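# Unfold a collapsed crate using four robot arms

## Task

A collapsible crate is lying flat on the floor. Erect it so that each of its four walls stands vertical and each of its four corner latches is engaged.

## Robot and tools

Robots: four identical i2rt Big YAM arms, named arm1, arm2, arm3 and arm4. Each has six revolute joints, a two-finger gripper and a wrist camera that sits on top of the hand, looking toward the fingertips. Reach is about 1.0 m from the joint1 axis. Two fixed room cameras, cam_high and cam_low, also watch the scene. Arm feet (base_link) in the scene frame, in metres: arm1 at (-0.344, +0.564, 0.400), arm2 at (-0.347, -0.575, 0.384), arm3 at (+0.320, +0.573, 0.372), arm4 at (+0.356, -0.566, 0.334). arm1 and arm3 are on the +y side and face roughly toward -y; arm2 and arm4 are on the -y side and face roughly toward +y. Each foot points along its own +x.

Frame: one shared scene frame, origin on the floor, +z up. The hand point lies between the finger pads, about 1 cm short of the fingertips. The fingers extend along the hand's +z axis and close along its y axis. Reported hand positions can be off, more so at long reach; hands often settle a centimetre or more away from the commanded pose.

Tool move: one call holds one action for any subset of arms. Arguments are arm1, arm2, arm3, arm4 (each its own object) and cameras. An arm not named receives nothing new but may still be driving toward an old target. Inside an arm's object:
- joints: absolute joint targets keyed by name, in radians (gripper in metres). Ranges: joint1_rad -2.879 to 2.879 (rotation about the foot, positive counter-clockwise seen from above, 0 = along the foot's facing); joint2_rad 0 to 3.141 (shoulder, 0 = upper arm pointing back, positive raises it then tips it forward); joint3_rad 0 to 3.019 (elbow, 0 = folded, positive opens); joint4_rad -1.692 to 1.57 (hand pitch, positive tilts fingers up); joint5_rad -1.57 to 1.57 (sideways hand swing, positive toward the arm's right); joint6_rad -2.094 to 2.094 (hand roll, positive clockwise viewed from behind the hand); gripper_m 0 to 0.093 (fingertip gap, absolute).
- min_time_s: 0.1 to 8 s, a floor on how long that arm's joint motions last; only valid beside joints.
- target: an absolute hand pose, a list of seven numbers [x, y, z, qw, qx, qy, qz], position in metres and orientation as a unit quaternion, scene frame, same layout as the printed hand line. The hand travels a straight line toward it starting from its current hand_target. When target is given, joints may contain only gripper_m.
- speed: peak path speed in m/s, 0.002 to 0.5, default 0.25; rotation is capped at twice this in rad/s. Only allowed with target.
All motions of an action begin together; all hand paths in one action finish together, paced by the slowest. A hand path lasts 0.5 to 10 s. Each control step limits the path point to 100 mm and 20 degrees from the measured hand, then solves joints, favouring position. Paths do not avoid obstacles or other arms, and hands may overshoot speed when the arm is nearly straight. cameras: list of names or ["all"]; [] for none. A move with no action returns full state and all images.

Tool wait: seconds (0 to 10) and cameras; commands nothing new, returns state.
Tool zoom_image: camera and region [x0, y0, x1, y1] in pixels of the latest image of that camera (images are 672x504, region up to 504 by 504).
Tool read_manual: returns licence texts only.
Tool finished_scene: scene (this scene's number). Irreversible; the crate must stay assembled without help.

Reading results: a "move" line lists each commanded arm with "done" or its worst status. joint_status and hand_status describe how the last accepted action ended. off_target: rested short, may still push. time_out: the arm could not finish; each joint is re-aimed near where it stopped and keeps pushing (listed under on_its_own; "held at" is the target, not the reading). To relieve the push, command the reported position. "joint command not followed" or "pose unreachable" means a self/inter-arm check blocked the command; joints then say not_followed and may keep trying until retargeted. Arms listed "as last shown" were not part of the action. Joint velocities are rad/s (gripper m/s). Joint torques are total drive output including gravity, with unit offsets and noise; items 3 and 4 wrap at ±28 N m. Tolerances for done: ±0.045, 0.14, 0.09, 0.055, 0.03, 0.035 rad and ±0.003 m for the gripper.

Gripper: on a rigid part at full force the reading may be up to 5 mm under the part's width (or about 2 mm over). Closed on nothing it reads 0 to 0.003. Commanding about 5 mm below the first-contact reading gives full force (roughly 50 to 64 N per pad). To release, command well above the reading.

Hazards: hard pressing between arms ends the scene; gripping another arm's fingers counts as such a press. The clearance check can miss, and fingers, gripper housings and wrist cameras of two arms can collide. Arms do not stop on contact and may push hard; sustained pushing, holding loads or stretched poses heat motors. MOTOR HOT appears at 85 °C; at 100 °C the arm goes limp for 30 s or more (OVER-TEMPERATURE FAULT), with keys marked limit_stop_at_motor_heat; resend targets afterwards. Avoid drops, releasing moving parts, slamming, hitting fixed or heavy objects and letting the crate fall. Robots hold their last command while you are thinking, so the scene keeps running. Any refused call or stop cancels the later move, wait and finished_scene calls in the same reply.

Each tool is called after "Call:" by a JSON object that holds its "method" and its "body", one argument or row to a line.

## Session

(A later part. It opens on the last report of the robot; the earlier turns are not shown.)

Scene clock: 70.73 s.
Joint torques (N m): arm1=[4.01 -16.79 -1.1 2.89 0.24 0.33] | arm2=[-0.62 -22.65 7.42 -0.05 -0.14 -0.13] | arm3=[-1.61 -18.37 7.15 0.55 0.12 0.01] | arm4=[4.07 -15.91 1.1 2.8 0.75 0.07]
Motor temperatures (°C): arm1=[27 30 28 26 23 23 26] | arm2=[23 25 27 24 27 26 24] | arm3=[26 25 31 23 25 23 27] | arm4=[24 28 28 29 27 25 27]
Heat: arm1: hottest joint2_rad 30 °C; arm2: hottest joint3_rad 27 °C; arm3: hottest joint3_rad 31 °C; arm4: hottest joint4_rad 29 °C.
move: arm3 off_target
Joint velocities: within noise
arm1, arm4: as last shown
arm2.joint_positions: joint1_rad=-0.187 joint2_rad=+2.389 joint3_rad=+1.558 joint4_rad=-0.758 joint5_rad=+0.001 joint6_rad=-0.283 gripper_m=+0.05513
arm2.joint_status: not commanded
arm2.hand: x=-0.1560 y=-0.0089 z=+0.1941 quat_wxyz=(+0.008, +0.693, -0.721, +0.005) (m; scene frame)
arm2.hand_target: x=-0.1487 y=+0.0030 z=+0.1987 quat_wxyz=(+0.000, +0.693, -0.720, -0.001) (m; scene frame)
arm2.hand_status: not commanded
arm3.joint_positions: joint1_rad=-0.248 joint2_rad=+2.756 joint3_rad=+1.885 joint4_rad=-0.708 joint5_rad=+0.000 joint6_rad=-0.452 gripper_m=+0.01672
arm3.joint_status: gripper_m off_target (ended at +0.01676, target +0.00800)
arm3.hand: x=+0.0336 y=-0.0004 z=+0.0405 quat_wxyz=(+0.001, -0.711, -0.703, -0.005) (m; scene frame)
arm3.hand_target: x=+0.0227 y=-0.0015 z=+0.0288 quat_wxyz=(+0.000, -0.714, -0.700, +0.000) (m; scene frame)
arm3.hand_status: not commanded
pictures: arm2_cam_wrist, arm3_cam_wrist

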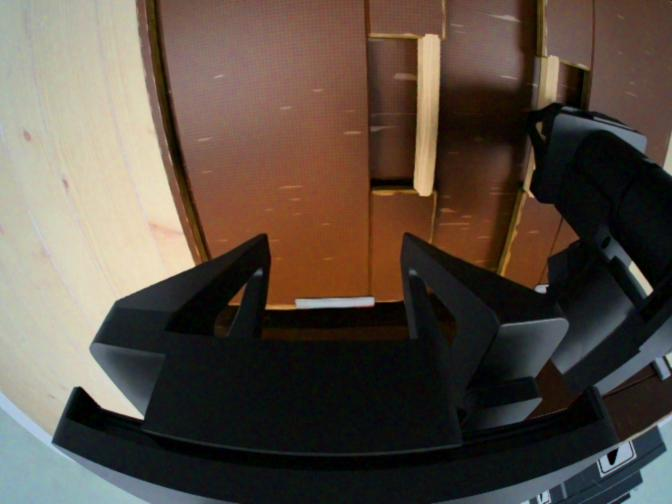

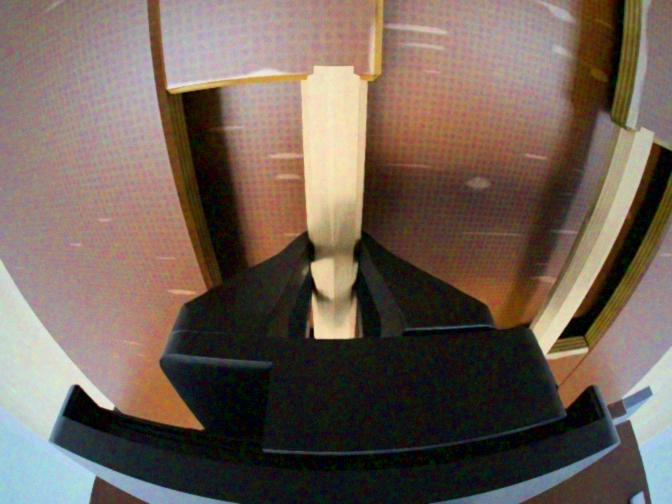

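Call:
{"method": "move", "body": {
  "arm3": {"target": [0.0325, -0.0005, 0.080, -0.075, 0.7137, 0.6927, -0.0728], "speed": 0.08}
}}

Call:
{"method": "move", "body": {
  "arm3": {"target": [0.0559, -0.0010, 0.145, -0.1857, 0.6932, 0.6728, -0.1803], "speed": 0.1}
}}

Call:
{"method": "move", "body": {
  "arm3": {"target": [0.1005, -0.0022, 0.200, -0.2919, 0.6557, 0.6363, -0.2833], "speed": 0.1},
  "arm2": {"target": [-0.072, 0.0178, 0.08, 0, 0.6964, -0.7177, 0], "speed": 0.2},
  "cameras": ["arm2_cam_wrist", "arm3_cam_wrist", "cam_low"]
}}

Scene clock: 77.23 s.
Joint torques (N m): arm1=[3.55 -17.2 -0.95 2.95 0.24 0.4] | arm2=[-0.67 -22.59 7.39 -0.02 -0.14 -0.12] | arm3=[0.73 -21.66 3.1 0.88 1.1 0.24] | arm4=[4.13 -15.91 1.1 2.8 0.75 0.07]
Motor temperatures (°C): arm1=[27 30 28 26 23 23 26] | arm2=[23 26 27 24 27 26 24] | arm3=[26 25 31 23 26 23 27] | arm4=[24 28 27 29 27 25 27]
Heat: arm1: hottest joint2_rad 30 °C; arm2: hottest joint3_rad 27 °C; arm3: hottest joint3_rad 31 °C; arm4: hottest joint4_rad 29 °C.
move: arm3 off_target
Joint velocities: within noise
arm1, arm2, arm4: as last shown
arm3.joint_positions: joint1_rad=-0.202 joint2_rad=+2.659 joint3_rad=+1.751 joint4_rad=-0.596 joint5_rad=+0.164 joint6_rad=-0.404 gripper_m=+0.01669
arm3.joint_status: not commanded
arm3.hand: x=+0.0350 y=+0.0002 z=+0.0705 quat_wxyz=(+0.063, -0.711, -0.698, +0.060) (m; scene frame)
arm3.hand_target: x=+0.0380 y=-0.0035 z=+0.0797 quat_wxyz=(+0.072, -0.711, -0.696, +0.071) (m; scene frame)
arm3.hand_status: off_target (0.010 m and 2.1 deg from the pose sent, 0.039 m and 12.4 deg at the start)
pictures: none

Scene clock: 79.40 s.
Joint torques (N m): arm1=[4.19 -17.32 -1.25 3.08 0.21 0.38] | arm2=[-0.67 -22.65 7.41 -0.03 -0.14 -0.13] | arm3=[0.38 -21.13 3.4 1.21 1.59 0.15] | arm4=[4.13 -15.91 1.09 2.8 0.75 0.07]
Motor temperatures (°C): arm1=[27 30 28 26 23 23 26] | arm2=[23 26 27 24 27 26 24] | arm3=[26 26 31 23 26 23 27] | arm4=[24 28 27 29 27 25 27]
Heat: arm1: hottest joint2_rad 30 °C; arm2: hottest joint3_rad 27 °C; arm3: hottest joint3_rad 31 °C; arm4: hottest joint4_rad 29 °C.
move: arm3 off_target
Joint velocities: within noise
arm1, arm2, arm4: as last shown
arm3.joint_positions: joint1_rad=-0.093 joint2_rad=+2.515 joint3_rad=+1.581 joint4_rad=-0.500 joint5_rad=+0.474 joint6_rad=-0.309 gripper_m=+0.01662
arm3.joint_status: not commanded
arm3.hand: x=+0.0543 y=+0.0008 z=+0.1345 quat_wxyz=(+0.177, -0.697, -0.675, +0.166) (m; scene frame)
arm3.hand_target: x=+0.0549 y=-0.0014 z=+0.1443 quat_wxyz=(+0.186, -0.695, -0.671, +0.180) (m; scene frame)
arm3.hand_status: off_target (0.011 m and 2.0 deg from the pose sent, 0.077 m and 20.0 deg at the start)
pictures: none

Scene clock: 81.87 s.
Joint torques (N m): arm1=[4.13 -17.03 -1.25 2.89 0.3 0.37] | arm2=[-0.73 -24.53 7.27 0.29 -0.13 -0.13] | arm3=[0.38 -20.25 3.66 0.44 1.6 0.13] | arm4=[4.13 -15.91 1.1 2.8 0.75 0.07]
Motor temperatures (°C): arm1=[27 30 28 26 23 23 26] | arm2=[23 26 27 24 27 26 24] | arm3=[26 26 31 23 26 23 27] | arm4=[24 28 27 29 27 25 27]
Heat: arm1: hottest joint2_rad 30 °C; arm2: hottest joint3_rad 27 °C; arm3: hottest joint3_rad 31 °C; arm4: hottest joint4_rad 29 °C.
move: arm2 off_target; arm3 off_target
Joint velocities: within noise
arm1.joint_positions: joint1_rad=+0.932 joint2_rad=+2.525 joint3_rad=+0.862 joint4_rad=+1.150 joint5_rad=+1.143 joint6_rad=-1.067 gripper_m=+0.01721
arm1.joint_status: not commanded
arm1.hand: x=+0.0006 y=+0.2178 z=+0.2418 quat_wxyz=(+0.017, -0.039, -0.773, +0.633) (m; scene frame)
arm1.hand_target: x=+0.0071 y=+0.2401 z=+0.2343 quat_wxyz=(-0.003, -0.025, -0.776, +0.631) (m; scene frame)
arm1.hand_status: not commanded
arm2.joint_positions: joint1_rad=-0.292 joint2_rad=+2.705 joint3_rad=+1.849 joint4_rad=-0.742 joint5_rad=+0.001 joint6_rad=-0.394 gripper_m=+0.05513
arm2.joint_status: not commanded
arm2.hand: x=-0.0813 y=+0.0048 z=+0.0773 quat_wxyz=(+0.012, +0.695, -0.719, +0.005) (m; scene frame)
arm2.hand_target: x=-0.0720 y=+0.0161 z=+0.0799 quat_wxyz=(+0.001, +0.696, -0.718, +0.000) (m; scene frame)
arm2.hand_status: off_target (0.016 m and 1.5 deg from the pose sent, 0.144 m and 1.2 deg at the start)
arm3.joint_positions: joint1_rad=+0.042 joint2_rad=+2.444 joint3_rad=+1.492 joint4_rad=-0.484 joint5_rad=+0.805 joint6_rad=-0.186 gripper_m=+0.01656
arm3.joint_status: not commanded
arm3.hand: x=+0.0924 y=+0.0013 z=+0.1884 quat_wxyz=(+0.286, -0.664, -0.635, +0.272) (m; scene frame)
arm3.hand_target: x=+0.0967 y=-0.0012 z=+0.1997 quat_wxyz=(+0.293, -0.658, -0.633, +0.283) (m; scene frame)
arm3.hand_status: off_target (0.015 m and 1.8 deg from the pose sent, 0.080 m and 20.0 deg at the start)
arm4: as last shown
pictures: arm2_cam_wrist, arm3_cam_wrist, cam_low

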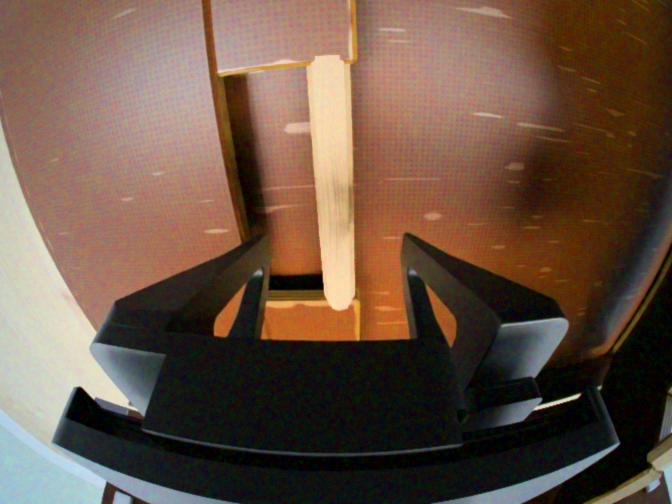

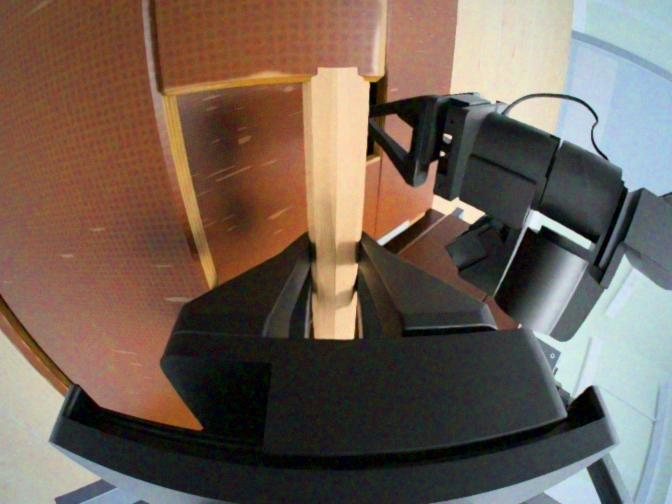

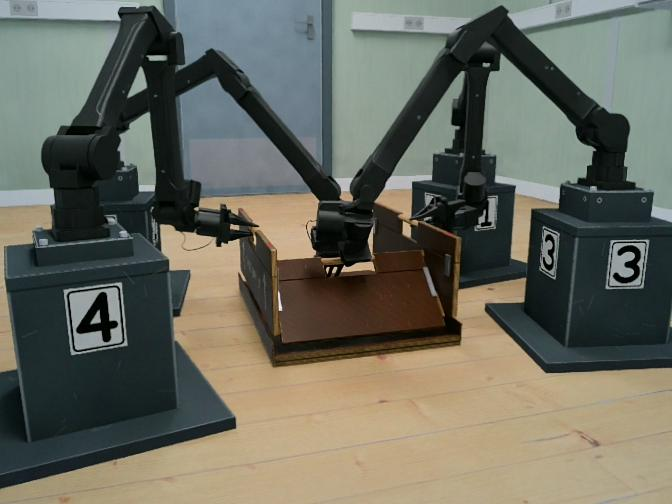

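Call:
{"method": "move", "body": {
  "arm3": {"target": [0.1585, -0.005, 0.242, -0.375, 0.6119, 0.5939, -0.364], "speed": 0.1},
  "arm2": {"target": [-0.072, 0.0178, 0.0355, 0, 0.6964, -0.7177, 0], "speed": 0.1},
  "cameras": ["arm2_cam_wrist"]
}}

Call:
{"method": "move", "body": {
  "arm3": {"target": [0.2165, -0.0075, 0.260, -0.4419, 0.5656, 0.5488, -0.4289], "speed": 0.08},
  "arm2": {"joints": {"gripper_m": 0.008}},
  "cameras": ["cam_low", "cam_high", "arm2_cam_wrist"]
}}

Scene clock: 86.03 s.
Joint torques (N m): arm1=[3.78 -16.67 -1.21 2.85 0.23 0.32] | arm2=[-0.56 -24.7 7.1 0.65 -0.08 -0.13] | arm3=[0.97 -19.55 5.55 -0.87 1.14 0.11] | arm4=[4.13 -15.91 1.09 2.78 0.75 0.07]
Motor temperatures (°C): arm1=[27 30 28 26 23 23 26] | arm2=[23 26 27 24 27 26 24] | arm3=[26 26 30 23 27 23 28] | arm4=[24 28 27 29 27 25 27]
Heat: arm1: hottest joint2_rad 30 °C; arm2: hottest joint3_rad 27 °C; arm3: hottest joint3_rad 30 °C; arm4: hottest joint4_rad 29 °C.
move: arm2 off_target; arm3 off_target
Joint velocities: within noise
arm1, arm4: as last shown
arm2.joint_positions: joint1_rad=-0.290 joint2_rad=+2.803 joint3_rad=+1.924 joint4_rad=-0.726 joint5_rad=+0.001 joint6_rad=-0.395 gripper_m=+0.05513
arm2.joint_status: not commanded
arm2.hand: x=-0.0825 y=+0.0045 z=+0.0347 quat_wxyz=(+0.015, +0.696, -0.718, +0.007) (m; scene frame)
arm2.hand_target: x=-0.0733 y=+0.0172 z=+0.0358 quat_wxyz=(+0.000, +0.697, -0.717, +0.000) (m; scene frame)
arm2.hand_status: off_target (0.017 m and 1.9 deg from the pose sent, 0.045 m and 1.5 deg at the start)
arm3.joint_positions: joint1_rad=+0.186 joint2_rad=+2.438 joint3_rad=+1.495 joint4_rad=-0.647 joint5_rad=+1.092 joint6_rad=+0.038 gripper_m=+0.01656
arm3.joint_status: not commanded
arm3.hand: x=+0.1487 y=+0.0025 z=+0.2314 quat_wxyz=(+0.371, -0.621, -0.588, +0.362) (m; scene frame)
arm3.hand_target: x=+0.1552 y=-0.0062 z=+0.2422 quat_wxyz=(+0.373, -0.614, -0.591, +0.367) (m; scene frame)
arm3.hand_status: off_target (0.016 m and 1.4 deg from the pose sent, 0.085 m and 16.6 deg at the start)
pictures: arm2_cam_wrist

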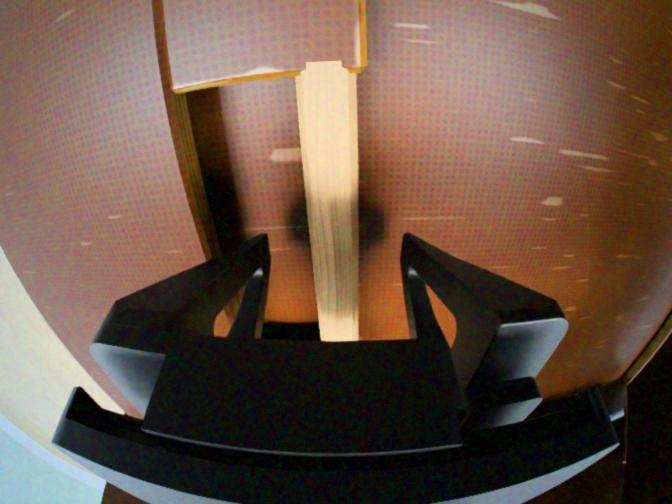

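Scene clock: 88.73 s.
Joint torques (N m): arm1=[3.9 -16.67 -1.13 2.95 0.27 0.34] | arm2=[-0.56 -24.64 7.1 0.64 -0.09 -0.04] | arm3=[1.55 -19.37 6.02 -2.22 1.05 0.12] | arm4=[4.07 -15.91 1.1 2.78 0.75 0.07]
Motor temperatures (°C): arm1=[27 30 28 26 23 23 26] | arm2=[23 26 27 24 27 26 24] | arm3=[26 27 30 23 27 23 28] | arm4=[24 28 27 29 27 25 27]
Heat: arm1: hottest joint2_rad 30 °C; arm2: hottest joint3_rad 27 °C; arm3: hottest joint3_rad 30 °C; arm4: hottest joint4_rad 29 °C.
move: arm2 off_target; arm3 off_target
Joint velocities: within noise
arm1, arm4: as last shown
arm2.joint_positions: joint1_rad=-0.290 joint2_rad=+2.803 joint3_rad=+1.924 joint4_rad=-0.726 joint5_rad=+0.001 joint6_rad=-0.412 gripper_m=+0.01685
arm2.joint_status: gripper_m off_target (ended at +0.01689, target +0.00800)
arm2.hand: x=-0.0825 y=+0.0045 z=+0.0347 quat_wxyz=(+0.015, +0.702, -0.712, +0.007) (m; scene frame)
arm2.hand_target: x=-0.0733 y=+0.0173 z=+0.0358 quat_wxyz=(+0.000, +0.700, -0.714, +0.000) (m; scene frame)
arm2.hand_status: not commanded
arm3.joint_positions: joint1_rad=+0.301 joint2_rad=+2.552 joint3_rad=+1.667 joint4_rad=-1.173 joint5_rad=+1.284 joint6_rad=+0.527 gripper_m=+0.01659
arm3.joint_status: not commanded
arm3.hand: x=+0.2015 y=+0.0028 z=+0.2515 quat_wxyz=(+0.439, -0.580, -0.538, +0.426) (m; scene frame)
arm3.hand_target: x=+0.2146 y=-0.0073 z=+0.2603 quat_wxyz=(+0.441, -0.566, -0.549, +0.430) (m; scene frame)
arm3.hand_status: off_target (0.020 m and 2.1 deg from the pose sent, 0.074 m and 13.6 deg at the start)
pictures: arm2_cam_wrist, cam_high, cam_low

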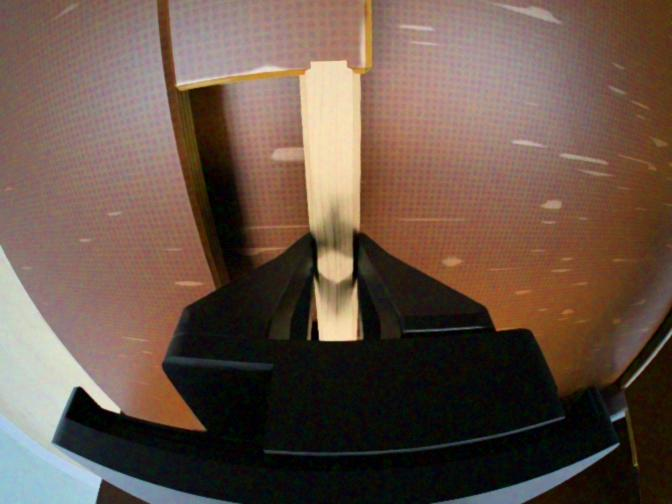

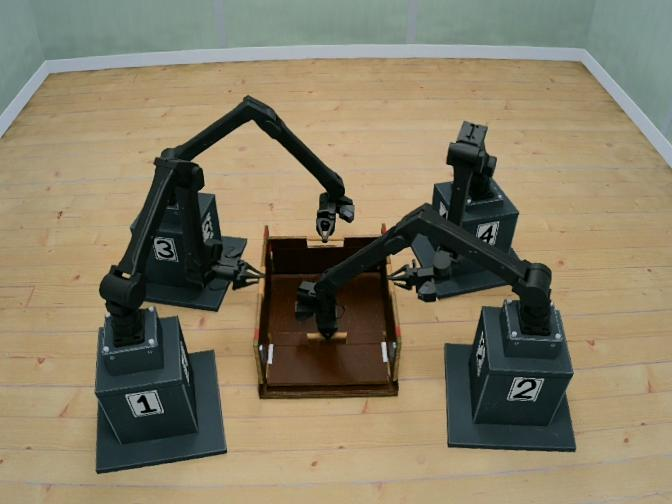

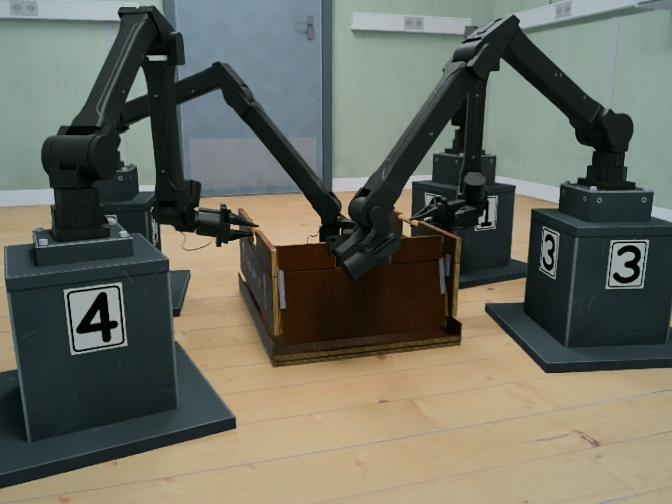

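Call:
{"method": "move", "body": {
  "arm3": {"target": [0.2505, -0.0095, 0.264, -0.4517, 0.5577, 0.5413, -0.4383], "speed": 0.05},
  "arm2": {"target": [-0.079, 0.0178, 0.0875, -0.0728, 0.6927, -0.7137, 0.075], "speed": 0.08}
}}

Call:
{"method": "move", "body": {
  "arm3": {"target": [0.2745, -0.006, 0.264, -0.4517, 0.5577, 0.5413, -0.4383], "speed": 0.05},
  "arm2": {"target": [-0.1035, 0.0185, 0.150, -0.1803, 0.6728, -0.6932, 0.1857], "speed": 0.08},
  "cameras": ["cam_low", "cam_high"]
}}

Scene clock: 93.87 s.
Joint torques (N m): arm1=[4.13 -17.44 -1.18 3.17 0.28 0.37] | arm2=[0.85 -28.69 4.19 0.39 0.95 0.24] | arm3=[3.96 -19.25 6.31 -2.92 0.25 0.11] | arm4=[4.07 -15.91 1.1 2.8 0.75 0.07]
Motor temperatures (°C): arm1=[27 30 28 26 23 23 26] | arm2=[23 27 27 24 27 26 25] | arm3=[26 27 30 23 27 23 28] | arm4=[24 28 27 29 27 25 28]
Heat: arm1: hottest joint2_rad 30 °C; arm2: hottest joint2_rad 27 °C; arm3: hottest joint3_rad 30 °C; arm4: hottest joint4_rad 29 °C.
move: arm2 off_target; arm3 off_target
Joint velocities: within noise
arm1: as last shown
arm2.joint_positions: joint1_rad=-0.243 joint2_rad=+2.716 joint3_rad=+1.795 joint4_rad=-0.611 joint5_rad=+0.169 joint6_rad=-0.369 gripper_m=+0.01683
arm2.joint_status: not commanded
arm2.hand: x=-0.0836 y=+0.0046 z=+0.0603 quat_wxyz=(-0.052, +0.700, -0.709, +0.070) (m; scene frame)
arm2.hand_target: x=-0.0802 y=+0.0213 z=+0.0871 quat_wxyz=(-0.075, +0.693, -0.714, +0.070) (m; scene frame)
arm2.hand_status: off_target (0.031 m and 2.6 deg from the pose sent, 0.055 m and 12.8 deg at the start)
arm3.joint_positions: joint1_rad=+0.330 joint2_rad=+2.621 joint3_rad=+1.766 joint4_rad=-1.445 joint5_rad=+1.303 joint6_rad=+0.768 gripper_m=+0.01661
arm3.joint_status: not commanded
arm3.hand: x=+0.2169 y=+0.0029 z=+0.2536 quat_wxyz=(+0.457, -0.571, -0.523, +0.437) (m; scene frame)
arm3.hand_target: x=+0.2499 y=-0.0095 z=+0.2643 quat_wxyz=(+0.450, -0.555, -0.543, +0.442) (m; scene frame)
arm3.hand_status: off_target (0.037 m and 2.7 deg from the pose sent, 0.052 m and 3.3 deg at the start)
arm4.joint_positions: joint1_rad=+0.892 joint2_rad=+2.349 joint3_rad=+0.872 joint4_rad=+1.058 joint5_rad=+1.111 joint6_rad=-1.182 gripper_m=+0.01685
arm4.joint_status: not commanded
arm4.hand: x=-0.0276 y=-0.1952 z=+0.2451 quat_wxyz=(-0.640, +0.768, -0.022, +0.012) (m; scene frame)
arm4.hand_target: x=-0.0296 y=-0.2100 z=+0.2443 quat_wxyz=(-0.644, +0.765, -0.012, +0.010) (m; scene frame)
arm4.hand_status: not commanded
pictures: none

Scene clock: 96.43 s.
Joint torques (N m): arm1=[4.07 -16.85 -1.18 2.88 0.27 0.35] | arm2=[0.79 -27.28 4.08 0.46 1.29 0.21] | arm3=[3.96 -20.31 6.15 -3.04 -0.07 0.15] | arm4=[4.13 -15.91 1.1 2.8 0.75 0.07]
Motor temperatures (°C): arm1=[27 30 28 26 23 23 26] | arm2=[23 27 27 24 27 26 25] | arm3=[26 27 30 23 27 23 28] | arm4=[24 28 27 29 27 25 28]
Heat: arm1: hottest joint2_rad 30 °C; arm2: hottest joint2_rad 27 °C; arm3: hottest joint3_rad 30 °C; arm4: hottest joint4_rad 29 °C.
move: arm2 off_target; arm3 off_target
Joint velocities: within noise
arm1, arm4: as last shown
arm2.joint_positions: joint1_rad=-0.132 joint2_rad=+2.576 joint3_rad=+1.639 joint4_rad=-0.545 joint5_rad=+0.485 joint6_rad=-0.277 gripper_m=+0.01677
arm2.joint_status: not commanded
arm2.hand: x=-0.1022 y=+0.0052 z=+0.1257 quat_wxyz=(-0.156, +0.681, -0.690, +0.188) (m; scene frame)
arm2.hand_target: x=-0.1018 y=+0.0167 z=+0.1491 quat_wxyz=(-0.177, +0.673, -0.693, +0.188) (m; scene frame)
arm2.hand_status: off_target (0.028 m and 3.0 deg from the pose sent, 0.093 m and 20.1 deg at the start)
arm3.joint_positions: joint1_rad=+0.371 joint2_rad=+2.638 joint3_rad=+1.802 joint4_rad=-1.552 joint5_rad=+1.275 joint6_rad=+0.860 gripper_m=+0.01661
arm3.joint_status: not commanded
arm3.hand: x=+0.2414 y=+0.0028 z=+0.2566 quat_wxyz=(+0.456, -0.571, -0.525, +0.437) (m; scene frame)
arm3.hand_target: x=+0.2734 y=-0.0059 z=+0.2647 quat_wxyz=(+0.450, -0.557, -0.542, +0.439) (m; scene frame)
arm3.hand_status: off_target (0.035 m and 2.5 deg from the pose sent, 0.059 m and 2.7 deg at the start)
pictures: cam_high, cam_low

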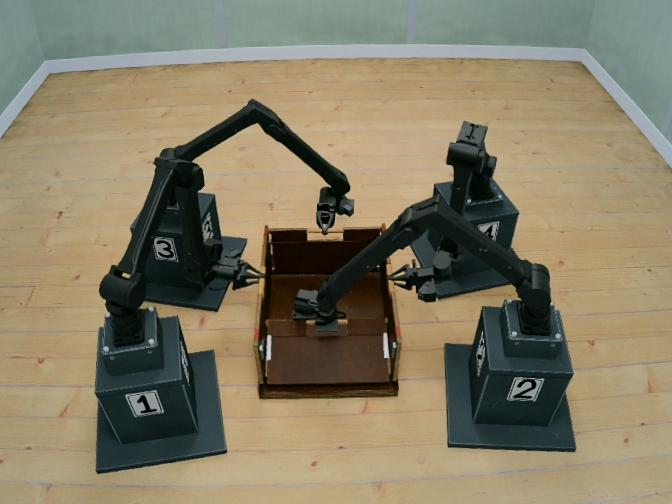

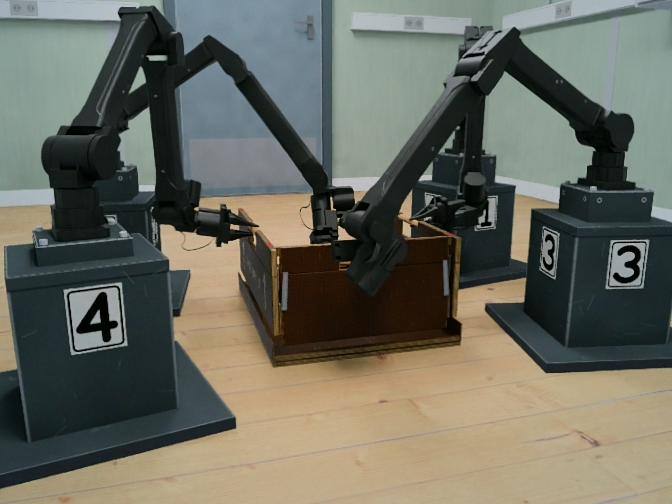

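Call:
{"method": "move", "body": {
  "arm3": {"target": [0.295, -0.0065, 0.264, -0.4517, 0.5577, 0.5413, -0.4383], "speed": 0.05},
  "arm2": {"target": [-0.1485, 0.020, 0.209, -0.2833, 0.6363, -0.6557, 0.2919], "speed": 0.1},
  "cameras": ["cam_low"]
}}

Call:
{"method": "zoom_image", "body": {
  "camera": "cam_low",
  "region": [225, 195, 475, 375]
}}

Scene clock: 100.30 s.
Joint torques (N m): arm1=[3.9 -16.97 -1.2 2.96 0.25 0.38] | arm2=[1.14 -26.75 4.67 -0.06 1.36 0.21] | arm3=[4.42 -19.6 6.42 -2.99 -0.18 0.19] | arm4=[4.13 -15.91 1.1 2.78 0.74 0.07]
Motor temperatures (°C): arm1=[27 30 28 26 23 23 26] | arm2=[23 27 27 24 27 26 25] | arm3=[26 27 30 23 26 23 28] | arm4=[24 28 27 29 27 25 28]
Heat: arm1: hottest joint2_rad 30 °C; arm2: hottest joint2_rad 27 °C; arm3: hottest joint3_rad 30 °C; arm4: hottest joint4_rad 29 °C.
move: arm2 off_target; arm3 off_target
Joint velocities: within noise
arm1: as last shown
arm2.joint_positions: joint1_rad=+0.004 joint2_rad=+2.509 joint3_rad=+1.564 joint4_rad=-0.567 joint5_rad=+0.814 joint6_rad=-0.140 gripper_m=+0.01671
arm2.joint_status: not commanded
arm2.hand: x=-0.1414 y=+0.0056 z=+0.1815 quat_wxyz=(-0.261, +0.644, -0.655, +0.299) (m; scene frame)
arm2.hand_target: x=-0.1458 y=+0.0192 z=+0.2073 quat_wxyz=(-0.281, +0.636, -0.656, +0.294) (m; scene frame)
arm2.hand_status: off_target (0.032 m and 2.8 deg from the pose sent, 0.096 m and 20.0 deg at the start)
arm3.joint_positions: joint1_rad=+0.391 joint2_rad=+2.657 joint3_rad=+1.837 joint4_rad=-1.629 joint5_rad=+1.250 joint6_rad=+0.921 gripper_m=+0.01661
arm3.joint_status: not commanded
arm3.hand: x=+0.2538 y=+0.0031 z=+0.2564 quat_wxyz=(+0.459, -0.573, -0.523, +0.433) (m; scene frame)
arm3.hand_target: x=+0.2934 y=-0.0053 z=+0.2637 quat_wxyz=(+0.450, -0.557, -0.543, +0.438) (m; scene frame)
arm3.hand_status: off_target (0.043 m and 2.9 deg from the pose sent, 0.055 m and 2.5 deg at the start; a joint's target at an end of its range on 17 of 65 steps)
arm4.joint_positions: joint1_rad=+0.892 joint2_rad=+2.349 joint3_rad=+0.872 joint4_rad=+1.058 joint5_rad=+1.113 joint6_rad=-1.182 gripper_m=+0.01685
arm4.joint_status: not commanded
arm4.hand: x=-0.0274 y=-0.1952 z=+0.2452 quat_wxyz=(-0.640, +0.768, -0.022, +0.012) (m; scene frame)
arm4.hand_target: x=-0.0294 y=-0.2100 z=+0.2444 quat_wxyz=(-0.644, +0.765, -0.013, +0.010) (m; scene frame)
arm4.hand_status: not commanded
pictures: cam_low

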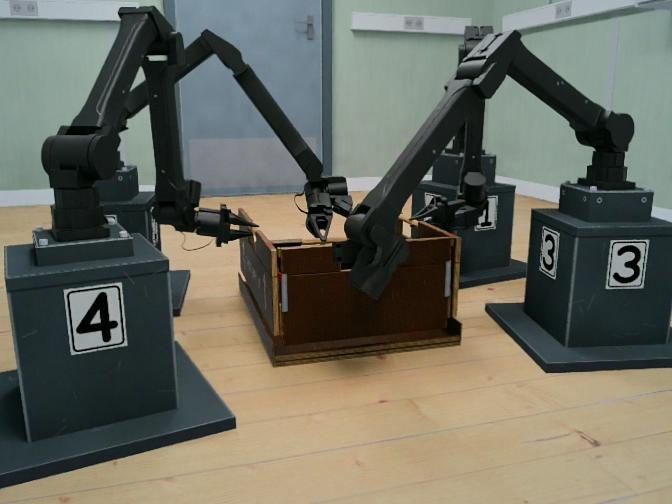

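Scaled by 2.016 from the camera's 672x504 image, which has a finer 960x720 frame.

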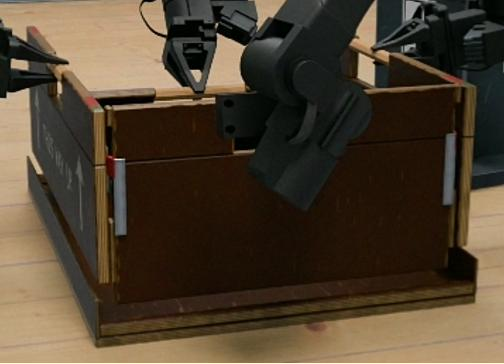

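Call:
{"method": "move", "body": {
  "arm3": {"target": [0.312, -0.0065, 0.264, -0.4517, 0.5577, 0.5413, -0.4383], "speed": 0.05},
  "arm2": {"target": [-0.2055, 0.0215, 0.246, -0.364, 0.5939, -0.6119, 0.375], "speed": 0.1},
  "cameras": ["cam_high"]
}}

Call:
{"method": "zoom_image", "body": {
  "camera": "cam_high",
  "region": [245, 215, 405, 285]
}}

Scene clock: 103.80 s.
Joint torques (N m): arm1=[4.37 -16.85 -1.09 2.99 0.25 0.35] | arm2=[0.79 -25 6.52 -0.7 1.19 0.22] | arm3=[7.3 -19.49 6.39 -3.11 -0.55 0.18] | arm4=[4.13 -15.91 1.09 2.78 0.74 0.07]
Motor temperatures (°C): arm1=[27 30 28 26 23 23 26] | arm2=[23 27 27 24 28 26 25] | arm3=[26 27 30 24 26 23 28] | arm4=[24 28 27 29 27 25 28]
Heat: arm1: hottest joint2_rad 30 °C; arm2: hottest joint5_rad 28 °C; arm3: hottest joint3_rad 30 °C; arm4: hottest joint4_rad 29 °C.
move: arm2 off_target; arm3 off_target
Joint velocities: within noise
arm1, arm4: as last shown
arm2.joint_positions: joint1_rad=+0.149 joint2_rad=+2.509 joint3_rad=+1.588 joint4_rad=-0.771 joint5_rad=+1.085 joint6_rad=+0.103 gripper_m=+0.01669
arm2.joint_status: not commanded
arm2.hand: x=-0.1993 y=+0.0068 z=+0.2261 quat_wxyz=(-0.351, +0.599, -0.610, +0.381) (m; scene frame)
arm2.hand_target: x=-0.2044 y=+0.0232 z=+0.2463 quat_wxyz=(-0.367, +0.592, -0.613, +0.373) (m; scene frame)
arm2.hand_status: off_target (0.025 m and 1.8 deg from the pose sent, 0.092 m and 16.5 deg at the start)
arm3.joint_positions: joint1_rad=+0.391 joint2_rad=+2.657 joint3_rad=+1.840 joint4_rad=-1.630 joint5_rad=+1.243 joint6_rad=+0.920 gripper_m=+0.01661
arm3.joint_status: not commanded
arm3.hand: x=+0.2542 y=+0.0031 z=+0.2563 quat_wxyz=(+0.459, -0.576, -0.523, +0.430) (m; scene frame)
arm3.hand_target: x=+0.3095 y=-0.0045 z=+0.2638 quat_wxyz=(+0.444, -0.557, -0.549, +0.438) (m; scene frame)
arm3.hand_status: off_target (0.059 m and 3.2 deg from the pose sent, 0.060 m and 2.9 deg at the start; a joint's target at an end of its range on 55 of 63 steps)
pictures: cam_high

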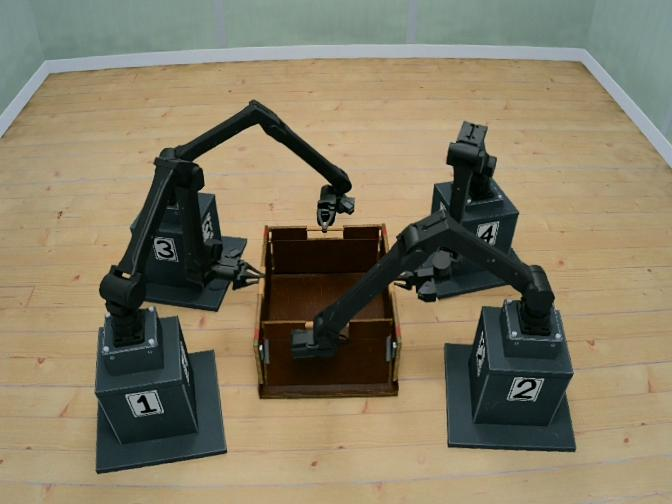

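Scaled by 3.150 from the camera's 672x504 image, which has a finer 960x720 frame.

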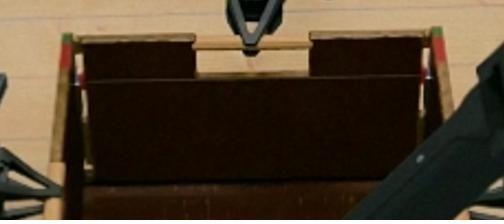

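Call:
{"method": "move", "body": {
  "arm3": {"target": [0.2645,-0.006,0.264,-0.4517,0.5577,0.5413,-0.4383], "speed": 0.05},
  "arm2": {"target": [-0.2615,0.023,0.261,-0.4289,0.5488,-0.5656,0.4419], "speed": 0.07},
  "cameras": ["cam_high"]
}}

Scene clock: 114.77 s.
Joint torques (N m): arm1=[4.07 -17.44 -1.21 2.89 0.27 0.37] | arm2=[1.55 -25.7 6.26 -1.7 0.63 0.19] | arm3=[1.14 -20.78 3.79 -0.1 0.61 -0.29] | arm4=[4.07 -15.91 1.1 2.8 0.74 0.07]
Motor temperatures (°C): arm1=[27 30 28 26 23 23 26] | arm2=[23 28 27 24 28 26 25] | arm3=[26 27 30 24 26 23 28] | arm4=[24 28 26 29 28 24 28]
Heat: arm1: hottest joint2_rad 30 °C; arm2: hottest joint2_rad 28 °C; arm3: hottest joint3_rad 30 °C; arm4: hottest joint4_rad 29 °C.
move: arm2 off_target; arm3 off_target
Joint velocities: within noise
arm1, arm4: as last shown
arm2.joint_positions: joint1_rad=+0.256 joint2_rad=+2.651 joint3_rad=+1.800 joint4_rad=-1.329 joint5_rad=+1.274 joint6_rad=+0.605 gripper_m=+0.01672
arm2.joint_status: not commanded
arm2.hand: x=-0.2487 y=+0.0089 z=+0.2437 quat_wxyz=(-0.419, +0.549, -0.564, +0.453) (m; scene frame)
arm2.hand_target: x=-0.2610 y=+0.0232 z=+0.2607 quat_wxyz=(-0.429, +0.548, -0.565, +0.442) (m; scene frame)
arm2.hand_status: off_target (0.026 m and 1.7 deg from the pose sent, 0.073 m and 13.7 deg at the start)
arm3.joint_positions: joint1_rad=+0.391 joint2_rad=+2.654 joint3_rad=+1.829 joint4_rad=-1.612 joint5_rad=+1.256 joint6_rad=+0.901 gripper_m=+0.01661
arm3.joint_status: not commanded
arm3.hand: x=+0.2535 y=+0.0029 z=+0.2558 quat_wxyz=(+0.459, -0.569, -0.527, +0.433) (m; scene frame)
arm3.hand_target: x=+0.2651 y=-0.0048 z=+0.2633 quat_wxyz=(+0.452, -0.561, -0.539, +0.436) (m; scene frame)
arm3.hand_status: off_target (0.016 m and 2.3 deg from the pose sent, 0.016 m and 3.2 deg at the start)
pictures: cam_high

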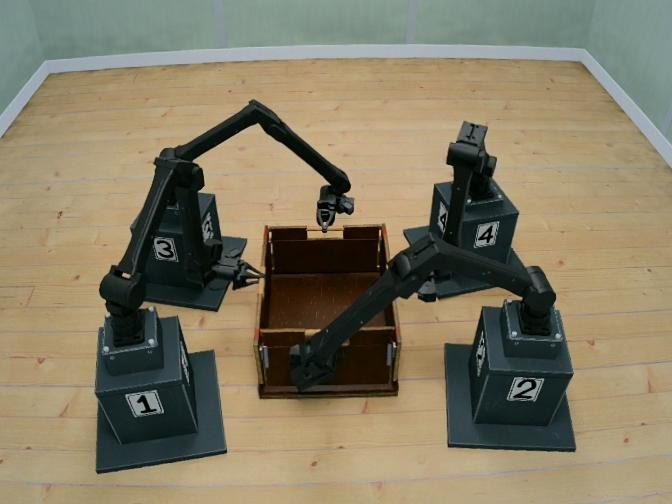

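Call:
{"method": "move", "body": {
  "arm3": {"joints": {"gripper_m": 0.045}},
  "arm2": {"target": [-0.3155,0.0215,0.262,-0.4383,0.5413,-0.5577,0.4517], "speed": 0.05}
}}

Call:
{"method": "move", "body": {
  "arm3": {"target": [0.353,-0.008,0.285,-0.4517,0.5577,0.5413,-0.4383], "speed": 0.1, "joints": {"gripper_m": 0.06}},
  "arm2": {"target": [-0.3375,0.020,0.262,-0.4383,0.5413,-0.5577,0.4517], "speed": 0.04},
  "cameras": ["cam_high", "cam_low"]
}}

Scene clock: 117.87 s.
Joint torques (N m): arm1=[3.72 -17.44 -1.2 3 0.24 0.39] | arm2=[3.96 -25.76 6.65 -1.57 -0.28 0.25] | arm3=[0.09 -20.72 4.04 -0.61 0.62 0.03] | arm4=[4.13 -15.91 1.1 2.8 0.74 0.07]
Motor temperatures (°C): arm1=[27 30 28 26 23 23 26] | arm2=[23 28 27 24 28 26 25] | arm3=[26 28 30 24 26 23 28] | arm4=[24 28 26 29 28 24 28]
Heat: arm1: hottest joint2_rad 30 °C; arm2: hottest joint2_rad 28 °C; arm3: hottest joint3_rad 30 °C; arm4: hottest joint4_rad 29 °C.
move: arm2 off_target; arm3 done
Joint velocities: within noise
arm1.joint_positions: joint1_rad=+0.932 joint2_rad=+2.525 joint3_rad=+0.862 joint4_rad=+1.150 joint5_rad=+1.143 joint6_rad=-1.067 gripper_m=+0.01721
arm1.joint_status: not commanded
arm1.hand: x=+0.0006 y=+0.2178 z=+0.2418 quat_wxyz=(+0.017, -0.039, -0.773, +0.633) (m; scene frame)
arm1.hand_target: x=+0.0071 y=+0.2401 z=+0.2343 quat_wxyz=(-0.003, -0.025, -0.776, +0.631) (m; scene frame)
arm1.hand_status: not commanded
arm2.joint_positions: joint1_rad=+0.317 joint2_rad=+2.733 joint3_rad=+1.930 joint4_rad=-1.659 joint5_rad=+1.266 joint6_rad=+0.884 gripper_m=+0.01673
arm2.joint_status: not commanded
arm2.hand: x=-0.2843 y=+0.0095 z=+0.2493 quat_wxyz=(-0.431, +0.537, -0.553, +0.470) (m; scene frame)
arm2.hand_target: x=-0.3141 y=+0.0219 z=+0.2632 quat_wxyz=(-0.441, +0.542, -0.555, +0.451) (m; scene frame)
arm2.hand_status: off_target (0.036 m and 2.4 deg from the pose sent, 0.070 m and 2.5 deg at the start)
arm3.joint_positions: joint1_rad=+0.402 joint2_rad=+2.654 joint3_rad=+1.829 joint4_rad=-1.601 joint5_rad=+1.256 joint6_rad=+0.855 gripper_m=+0.04490
arm3.joint_status: all done
arm3.hand: x=+0.2598 y=+0.0013 z=+0.2548 quat_wxyz=(+0.463, -0.557, -0.541, +0.428) (m; scene frame)
arm3.hand_target: x=+0.2673 y=-0.0049 z=+0.2632 quat_wxyz=(+0.453, -0.558, -0.542, +0.435) (m; scene frame)
arm3.hand_status: not commanded
arm4: as last shown
pictures: none

Scene clock: 119.33 s.
Joint torques (N m): arm1=[3.49 -16.85 -1.1 2.95 0.25 0.4] | arm2=[4.84 -25.64 6.43 -1.52 -0.57 0.26] | arm3=[-0.09 -20.54 6.49 -1.68 0.32 0.15] | arm4=[4.13 -15.91 1.1 2.78 0.74 0.07]
Motor temperatures (°C): arm1=[27 30 28 26 23 23 26] | arm2=[23 29 27 24 28 26 25] | arm3=[26 28 30 24 26 23 28] | arm4=[24 28 26 29 28 24 28]
Heat: arm1: hottest joint2_rad 30 °C; arm2: hottest joint2_rad 29 °C; arm3: hottest joint3_rad 30 °C; arm4: hottest joint4_rad 29 °C.
move: arm2 off_target; arm3 off_target
Joint velocities: within noise
arm1, arm4: as last shown
arm1.hand_target: x=+0.0071 y=+0.2401 z=+0.2344 quat_wxyz=(-0.003, -0.025, -0.776, +0.631) (m; scene frame)
arm2.joint_positions: joint1_rad=+0.343 joint2_rad=+2.734 joint3_rad=+1.943 joint4_rad=-1.680 joint5_rad=+1.239 joint6_rad=+0.897 gripper_m=+0.01672
arm2.joint_status: not commanded
arm2.hand: x=-0.3008 y=+0.0093 z=+0.2498 quat_wxyz=(-0.427, +0.541, -0.555, +0.466) (m; scene frame)
arm2.hand_target: x=-0.3363 y=+0.0191 z=+0.2619 quat_wxyz=(-0.438, +0.547, -0.558, +0.445) (m; scene frame)
arm2.hand_status: off_target (0.040 m and 2.1 deg from the pose sent, 0.056 m and 2.4 deg at the start; a joint's target at an end of its range on 32 of 44 steps)
arm3.joint_positions: joint1_rad=+0.545 joint2_rad=+2.625 joint3_rad=+1.840 joint4_rad=-1.661 joint5_rad=+1.175 joint6_rad=+0.897 gripper_m=+0.05987
arm3.joint_status: all done
arm3.hand: x=+0.3449 y=+0.0042 z=+0.2696 quat_wxyz=(+0.433, -0.549, -0.569, +0.433) (m; scene frame)
arm3.hand_target: x=+0.3537 y=-0.0082 z=+0.2849 quat_wxyz=(+0.419, -0.558, -0.566, +0.439) (m; scene frame)
arm3.hand_status: off_target (0.021 m and 4.0 deg from the pose sent, 0.098 m and 1.8 deg at the start; a joint's target at an end of its range on 36 of 44 steps)
pictures: cam_high, cam_low

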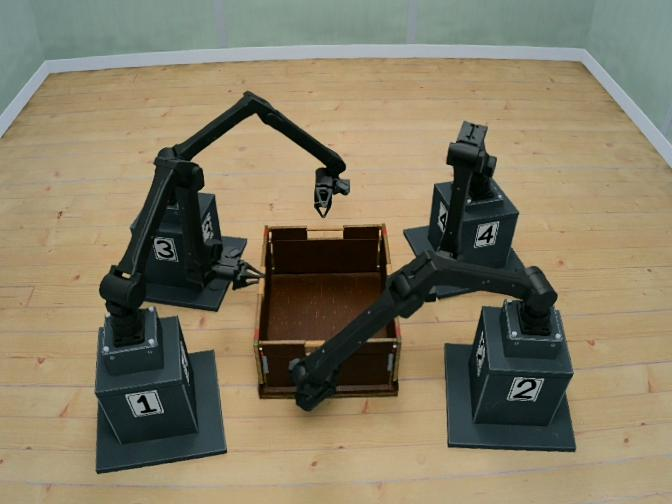

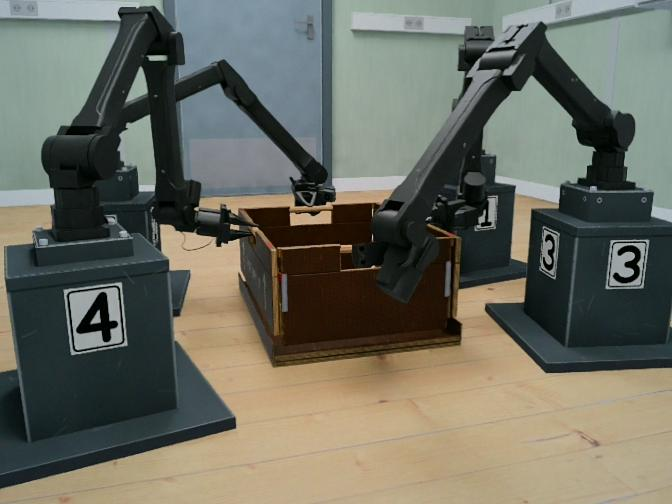

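Call:
{"method": "move", "body": {
  "arm3": {"target": [0.38,0.08,0.48,-0.217,-0.735,-0.587,0.262], "speed": 0.25},
  "arm2": {"target": [-0.353,0.020,0.262,-0.4383,0.5413,-0.5577,0.4517], "speed": 0.04},
  "cameras": ["cam_high", "cam_low"]
}}

Call:
{"method": "zoom_image", "body": {
  "camera": "cam_high",
  "region": [236, 210, 436, 410]
}}

Scene clock: 124.37 s.
Joint torques (N m): arm1=[3.9 -17.14 -0.98 3.06 0.27 0.34] | arm2=[6.95 -25.82 6.39 -1.47 -0.93 0.28] | arm3=[-1.67 -12.04 5.86 2.25 0.11 0.11] | arm4=[4.07 -15.91 1.1 2.8 0.74 0.07]
Motor temperatures (°C): arm1=[27 30 28 26 23 23 26] | arm2=[23 29 27 24 28 26 25] | arm3=[26 28 30 23 26 23 28] | arm4=[24 28 26 29 28 24 28]
Heat: arm1: hottest joint2_rad 30 °C; arm2: hottest joint2_rad 29 °C; arm3: hottest joint3_rad 30 °C; arm4: hottest joint4_rad 29 °C.
move: arm2 off_target; arm3 done
Joint velocities: within noise
arm1, arm4: as last shown
arm2.joint_positions: joint1_rad=+0.343 joint2_rad=+2.734 joint3_rad=+1.947 joint4_rad=-1.682 joint5_rad=+1.231 joint6_rad=+0.897 gripper_m=+0.01672
arm2.joint_status: not commanded
arm2.hand: x=-0.3013 y=+0.0097 z=+0.2500 quat_wxyz=(-0.424, +0.540, -0.558, +0.465) (m; scene frame)
arm2.hand_target: x=-0.3513 y=+0.0187 z=+0.2618 quat_wxyz=(-0.438, +0.552, -0.558, +0.438) (m; scene frame)
arm2.hand_status: off_target (0.054 m and 2.2 deg from the pose sent, 0.055 m and 2.1 deg at the start; a joint's target at an end of its range on 95 of 106 steps)
arm3.joint_positions: joint1_rad=+0.437 joint2_rad=+1.435 joint3_rad=+0.840 joint4_rad=-0.346 joint5_rad=+0.267 joint6_rad=+0.335 gripper_m=+0.05987
arm3.joint_status: not commanded
arm3.hand: x=+0.3840 y=+0.0789 z=+0.4769 quat_wxyz=(-0.208, -0.731, -0.596, +0.259) (m; scene frame)
arm3.hand_target: x=+0.3777 y=+0.0801 z=+0.4784 quat_wxyz=(-0.214, -0.735, -0.588, +0.261) (m; scene frame)
arm3.hand_status: done (0.005 m and 1.6 deg from the pose sent, 0.226 m and 81.7 deg at the start)
pictures: cam_high, cam_low

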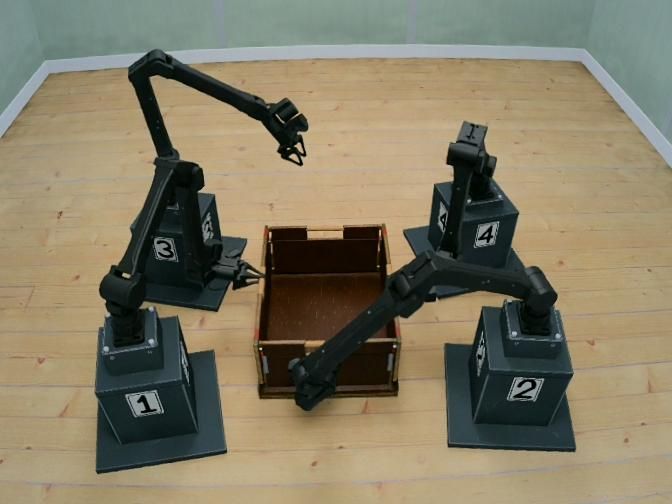

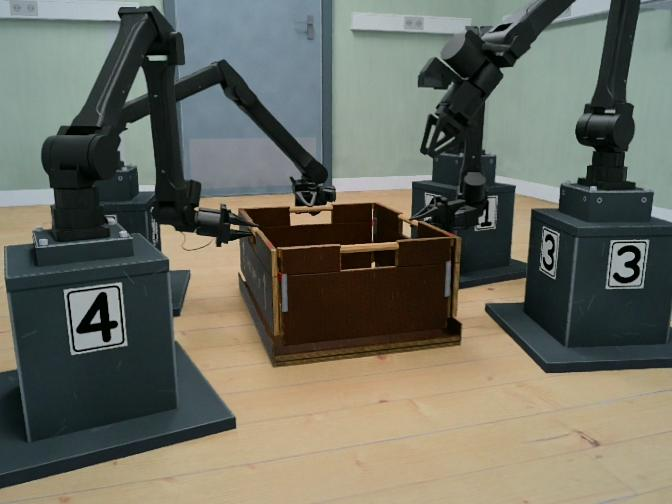

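Scaled by 2.520 from the camera's 672x504 image, which has a finer 960x720 frame.

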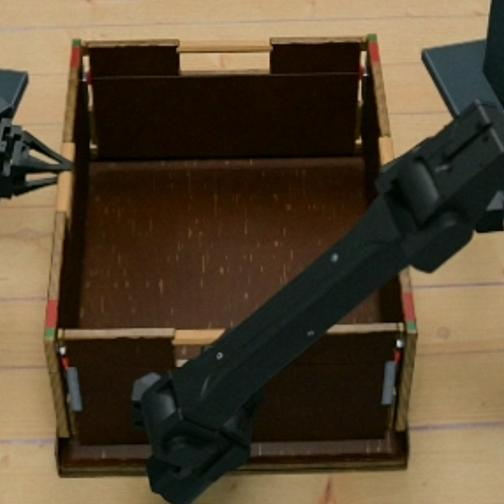

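Call:
{"method": "move", "body": {
  "arm2": {"target": [-0.283,0.0215,0.264,-0.4383,0.5413,-0.5577,0.4517], "speed": 0.06}
}}

Call:
{"method": "move", "body": {
  "arm2": {"target": [-0.3065,0.0218,0.264,-0.4383,0.5413,-0.5577,0.4517], "speed": 0.06},
  "arm1": {"target": [0.004,0.2297,0.234,0,0.0234,0.777,-0.6295], "speed": 0.05},
  "arm4": {"target": [-0.030,-0.200,0.244,-0.6428,0.7660,-0.0115,0.0096], "speed": 0.05}
}}

Scene clock: 127.93 s.
Joint torques (N m): arm1=[4.31 -17.32 -1.06 2.89 0.27 0.4] | arm2=[-1.61 -26.75 4.79 0.1 0.76 -0.14] | arm3=[-1.55 -11.28 5.9 2.39 0.15 0.1] | arm4=[4.13 -15.91 1.09 2.78 0.74 0.07]
Motor temperatures (°C): arm1=[27 30 28 26 23 23 26] | arm2=[23 30 27 24 28 26 25] | arm3=[26 28 30 23 26 23 28] | arm4=[24 28 26 29 28 24 28]
Heat: arm1: hottest joint2_rad 30 °C; arm2: hottest joint2_rad 30 °C; arm3: hottest joint3_rad 30 °C; arm4: hottest joint4_rad 29 °C.
move: arm2 off_target
Joint velocities: within noise
arm1.joint_positions: joint1_rad=+0.932 joint2_rad=+2.525 joint3_rad=+0.862 joint4_rad=+1.150 joint5_rad=+1.145 joint6_rad=-1.067 gripper_m=+0.01721
arm1.joint_status: not commanded
arm1.hand: x=+0.0004 y=+0.2178 z=+0.2419 quat_wxyz=(+0.017, -0.040, -0.772, +0.634) (m; scene frame)
arm1.hand_target: x=+0.0069 y=+0.2401 z=+0.2345 quat_wxyz=(-0.003, -0.026, -0.775, +0.631) (m; scene frame)
arm1.hand_status: not commanded
arm2.joint_positions: joint1_rad=+0.340 joint2_rad=+2.707 joint3_rad=+1.892 joint4_rad=-1.587 joint5_rad=+1.262 joint6_rad=+0.820 gripper_m=+0.01672
arm2.joint_status: not commanded
arm2.hand: x=-0.2977 y=+0.0093 z=+0.2496 quat_wxyz=(-0.432, +0.551, -0.547, +0.460) (m; scene frame)
arm2.hand_target: x=-0.2895 y=+0.0201 z=+0.2635 quat_wxyz=(-0.439, +0.541, -0.560, +0.449) (m; scene frame)
arm2.hand_status: off_target (0.024 m and 2.0 deg from the pose sent, 0.026 m and 2.2 deg at the start)
arm3, arm4: as last shown
arm3.hand_target: x=+0.3776 y=+0.0801 z=+0.4784 quat_wxyz=(-0.214, -0.735, -0.588, +0.261) (m; scene frame)
pictures: none

Scene clock: 129.10 s.
Joint torques (N m): arm1=[1.2 -17.44 -0.61 2.77 -0.09 0.3] | arm2=[0.79 -25.17 6.68 -1.7 0.44 0.2] | arm3=[-1.49 -11.81 5.81 2.21 0.15 0.11] | arm4=[2.61 -15.74 2.11 2.66 0.09 -0.02]
Motor temperatures (°C): arm1=[27 30 28 26 23 23 26] | arm2=[23 30 27 24 28 26 25] | arm3=[26 28 30 23 26 23 28] | arm4=[24 28 26 29 28 24 28]
Heat: arm1: hottest joint2_rad 30 °C; arm2: hottest joint2_rad 30 °C; arm3: hottest joint3_rad 30 °C; arm4: hottest joint4_rad 29 °C.
move: arm1 off_target; arm2 off_target; arm4 done
Joint velocities: within noise
arm1.joint_positions: joint1_rad=+0.929 joint2_rad=+2.527 joint3_rad=+0.856 joint4_rad=+1.167 joint5_rad=+1.129 joint6_rad=-1.086 gripper_m=+0.01721
arm1.joint_status: not commanded
arm1.hand: x=-0.0001 y=+0.2177 z=+0.2416 quat_wxyz=(+0.015, -0.032, -0.774, +0.632) (m; scene frame)
arm1.hand_target: x=+0.0021 y=+0.2297 z=+0.2339 quat_wxyz=(+0.003, -0.023, -0.777, +0.629) (m; scene frame)
arm1.hand_status: off_target (0.015 m and 2.1 deg from the pose sent, 0.015 m and 2.8 deg at the start)
arm2.joint_positions: joint1_rad=+0.340 joint2_rad=+2.716 joint3_rad=+1.912 joint4_rad=-1.622 joint5_rad=+1.251 joint6_rad=+0.849 gripper_m=+0.01672
arm2.joint_status: not commanded
arm2.hand: x=-0.2984 y=+0.0096 z=+0.2501 quat_wxyz=(-0.429, +0.546, -0.552, +0.461) (m; scene frame)
arm2.hand_target: x=-0.3065 y=+0.0216 z=+0.2635 quat_wxyz=(-0.437, +0.544, -0.556, +0.452) (m; scene frame)
arm2.hand_status: off_target (0.020 m and 1.8 deg from the pose sent, 0.021 m and 2.0 deg at the start)
arm3: as last shown
arm4.joint_positions: joint1_rad=+0.892 joint2_rad=+2.351 joint3_rad=+0.872 joint4_rad=+1.063 joint5_rad=+1.108 joint6_rad=-1.188 gripper_m=+0.01685
arm4.joint_status: not commanded
arm4.hand: x=-0.0281 y=-0.1952 z=+0.2448 quat_wxyz=(-0.640, +0.768, -0.019, +0.012) (m; scene frame)
arm4.hand_target: x=-0.0302 y=-0.2004 z=+0.2436 quat_wxyz=(-0.642, +0.766, -0.011, +0.010) (m; scene frame)
arm4.hand_status: done (0.005 m and 1.0 deg from the pose sent, 0.006 m and 1.3 deg at the start)
pictures: none


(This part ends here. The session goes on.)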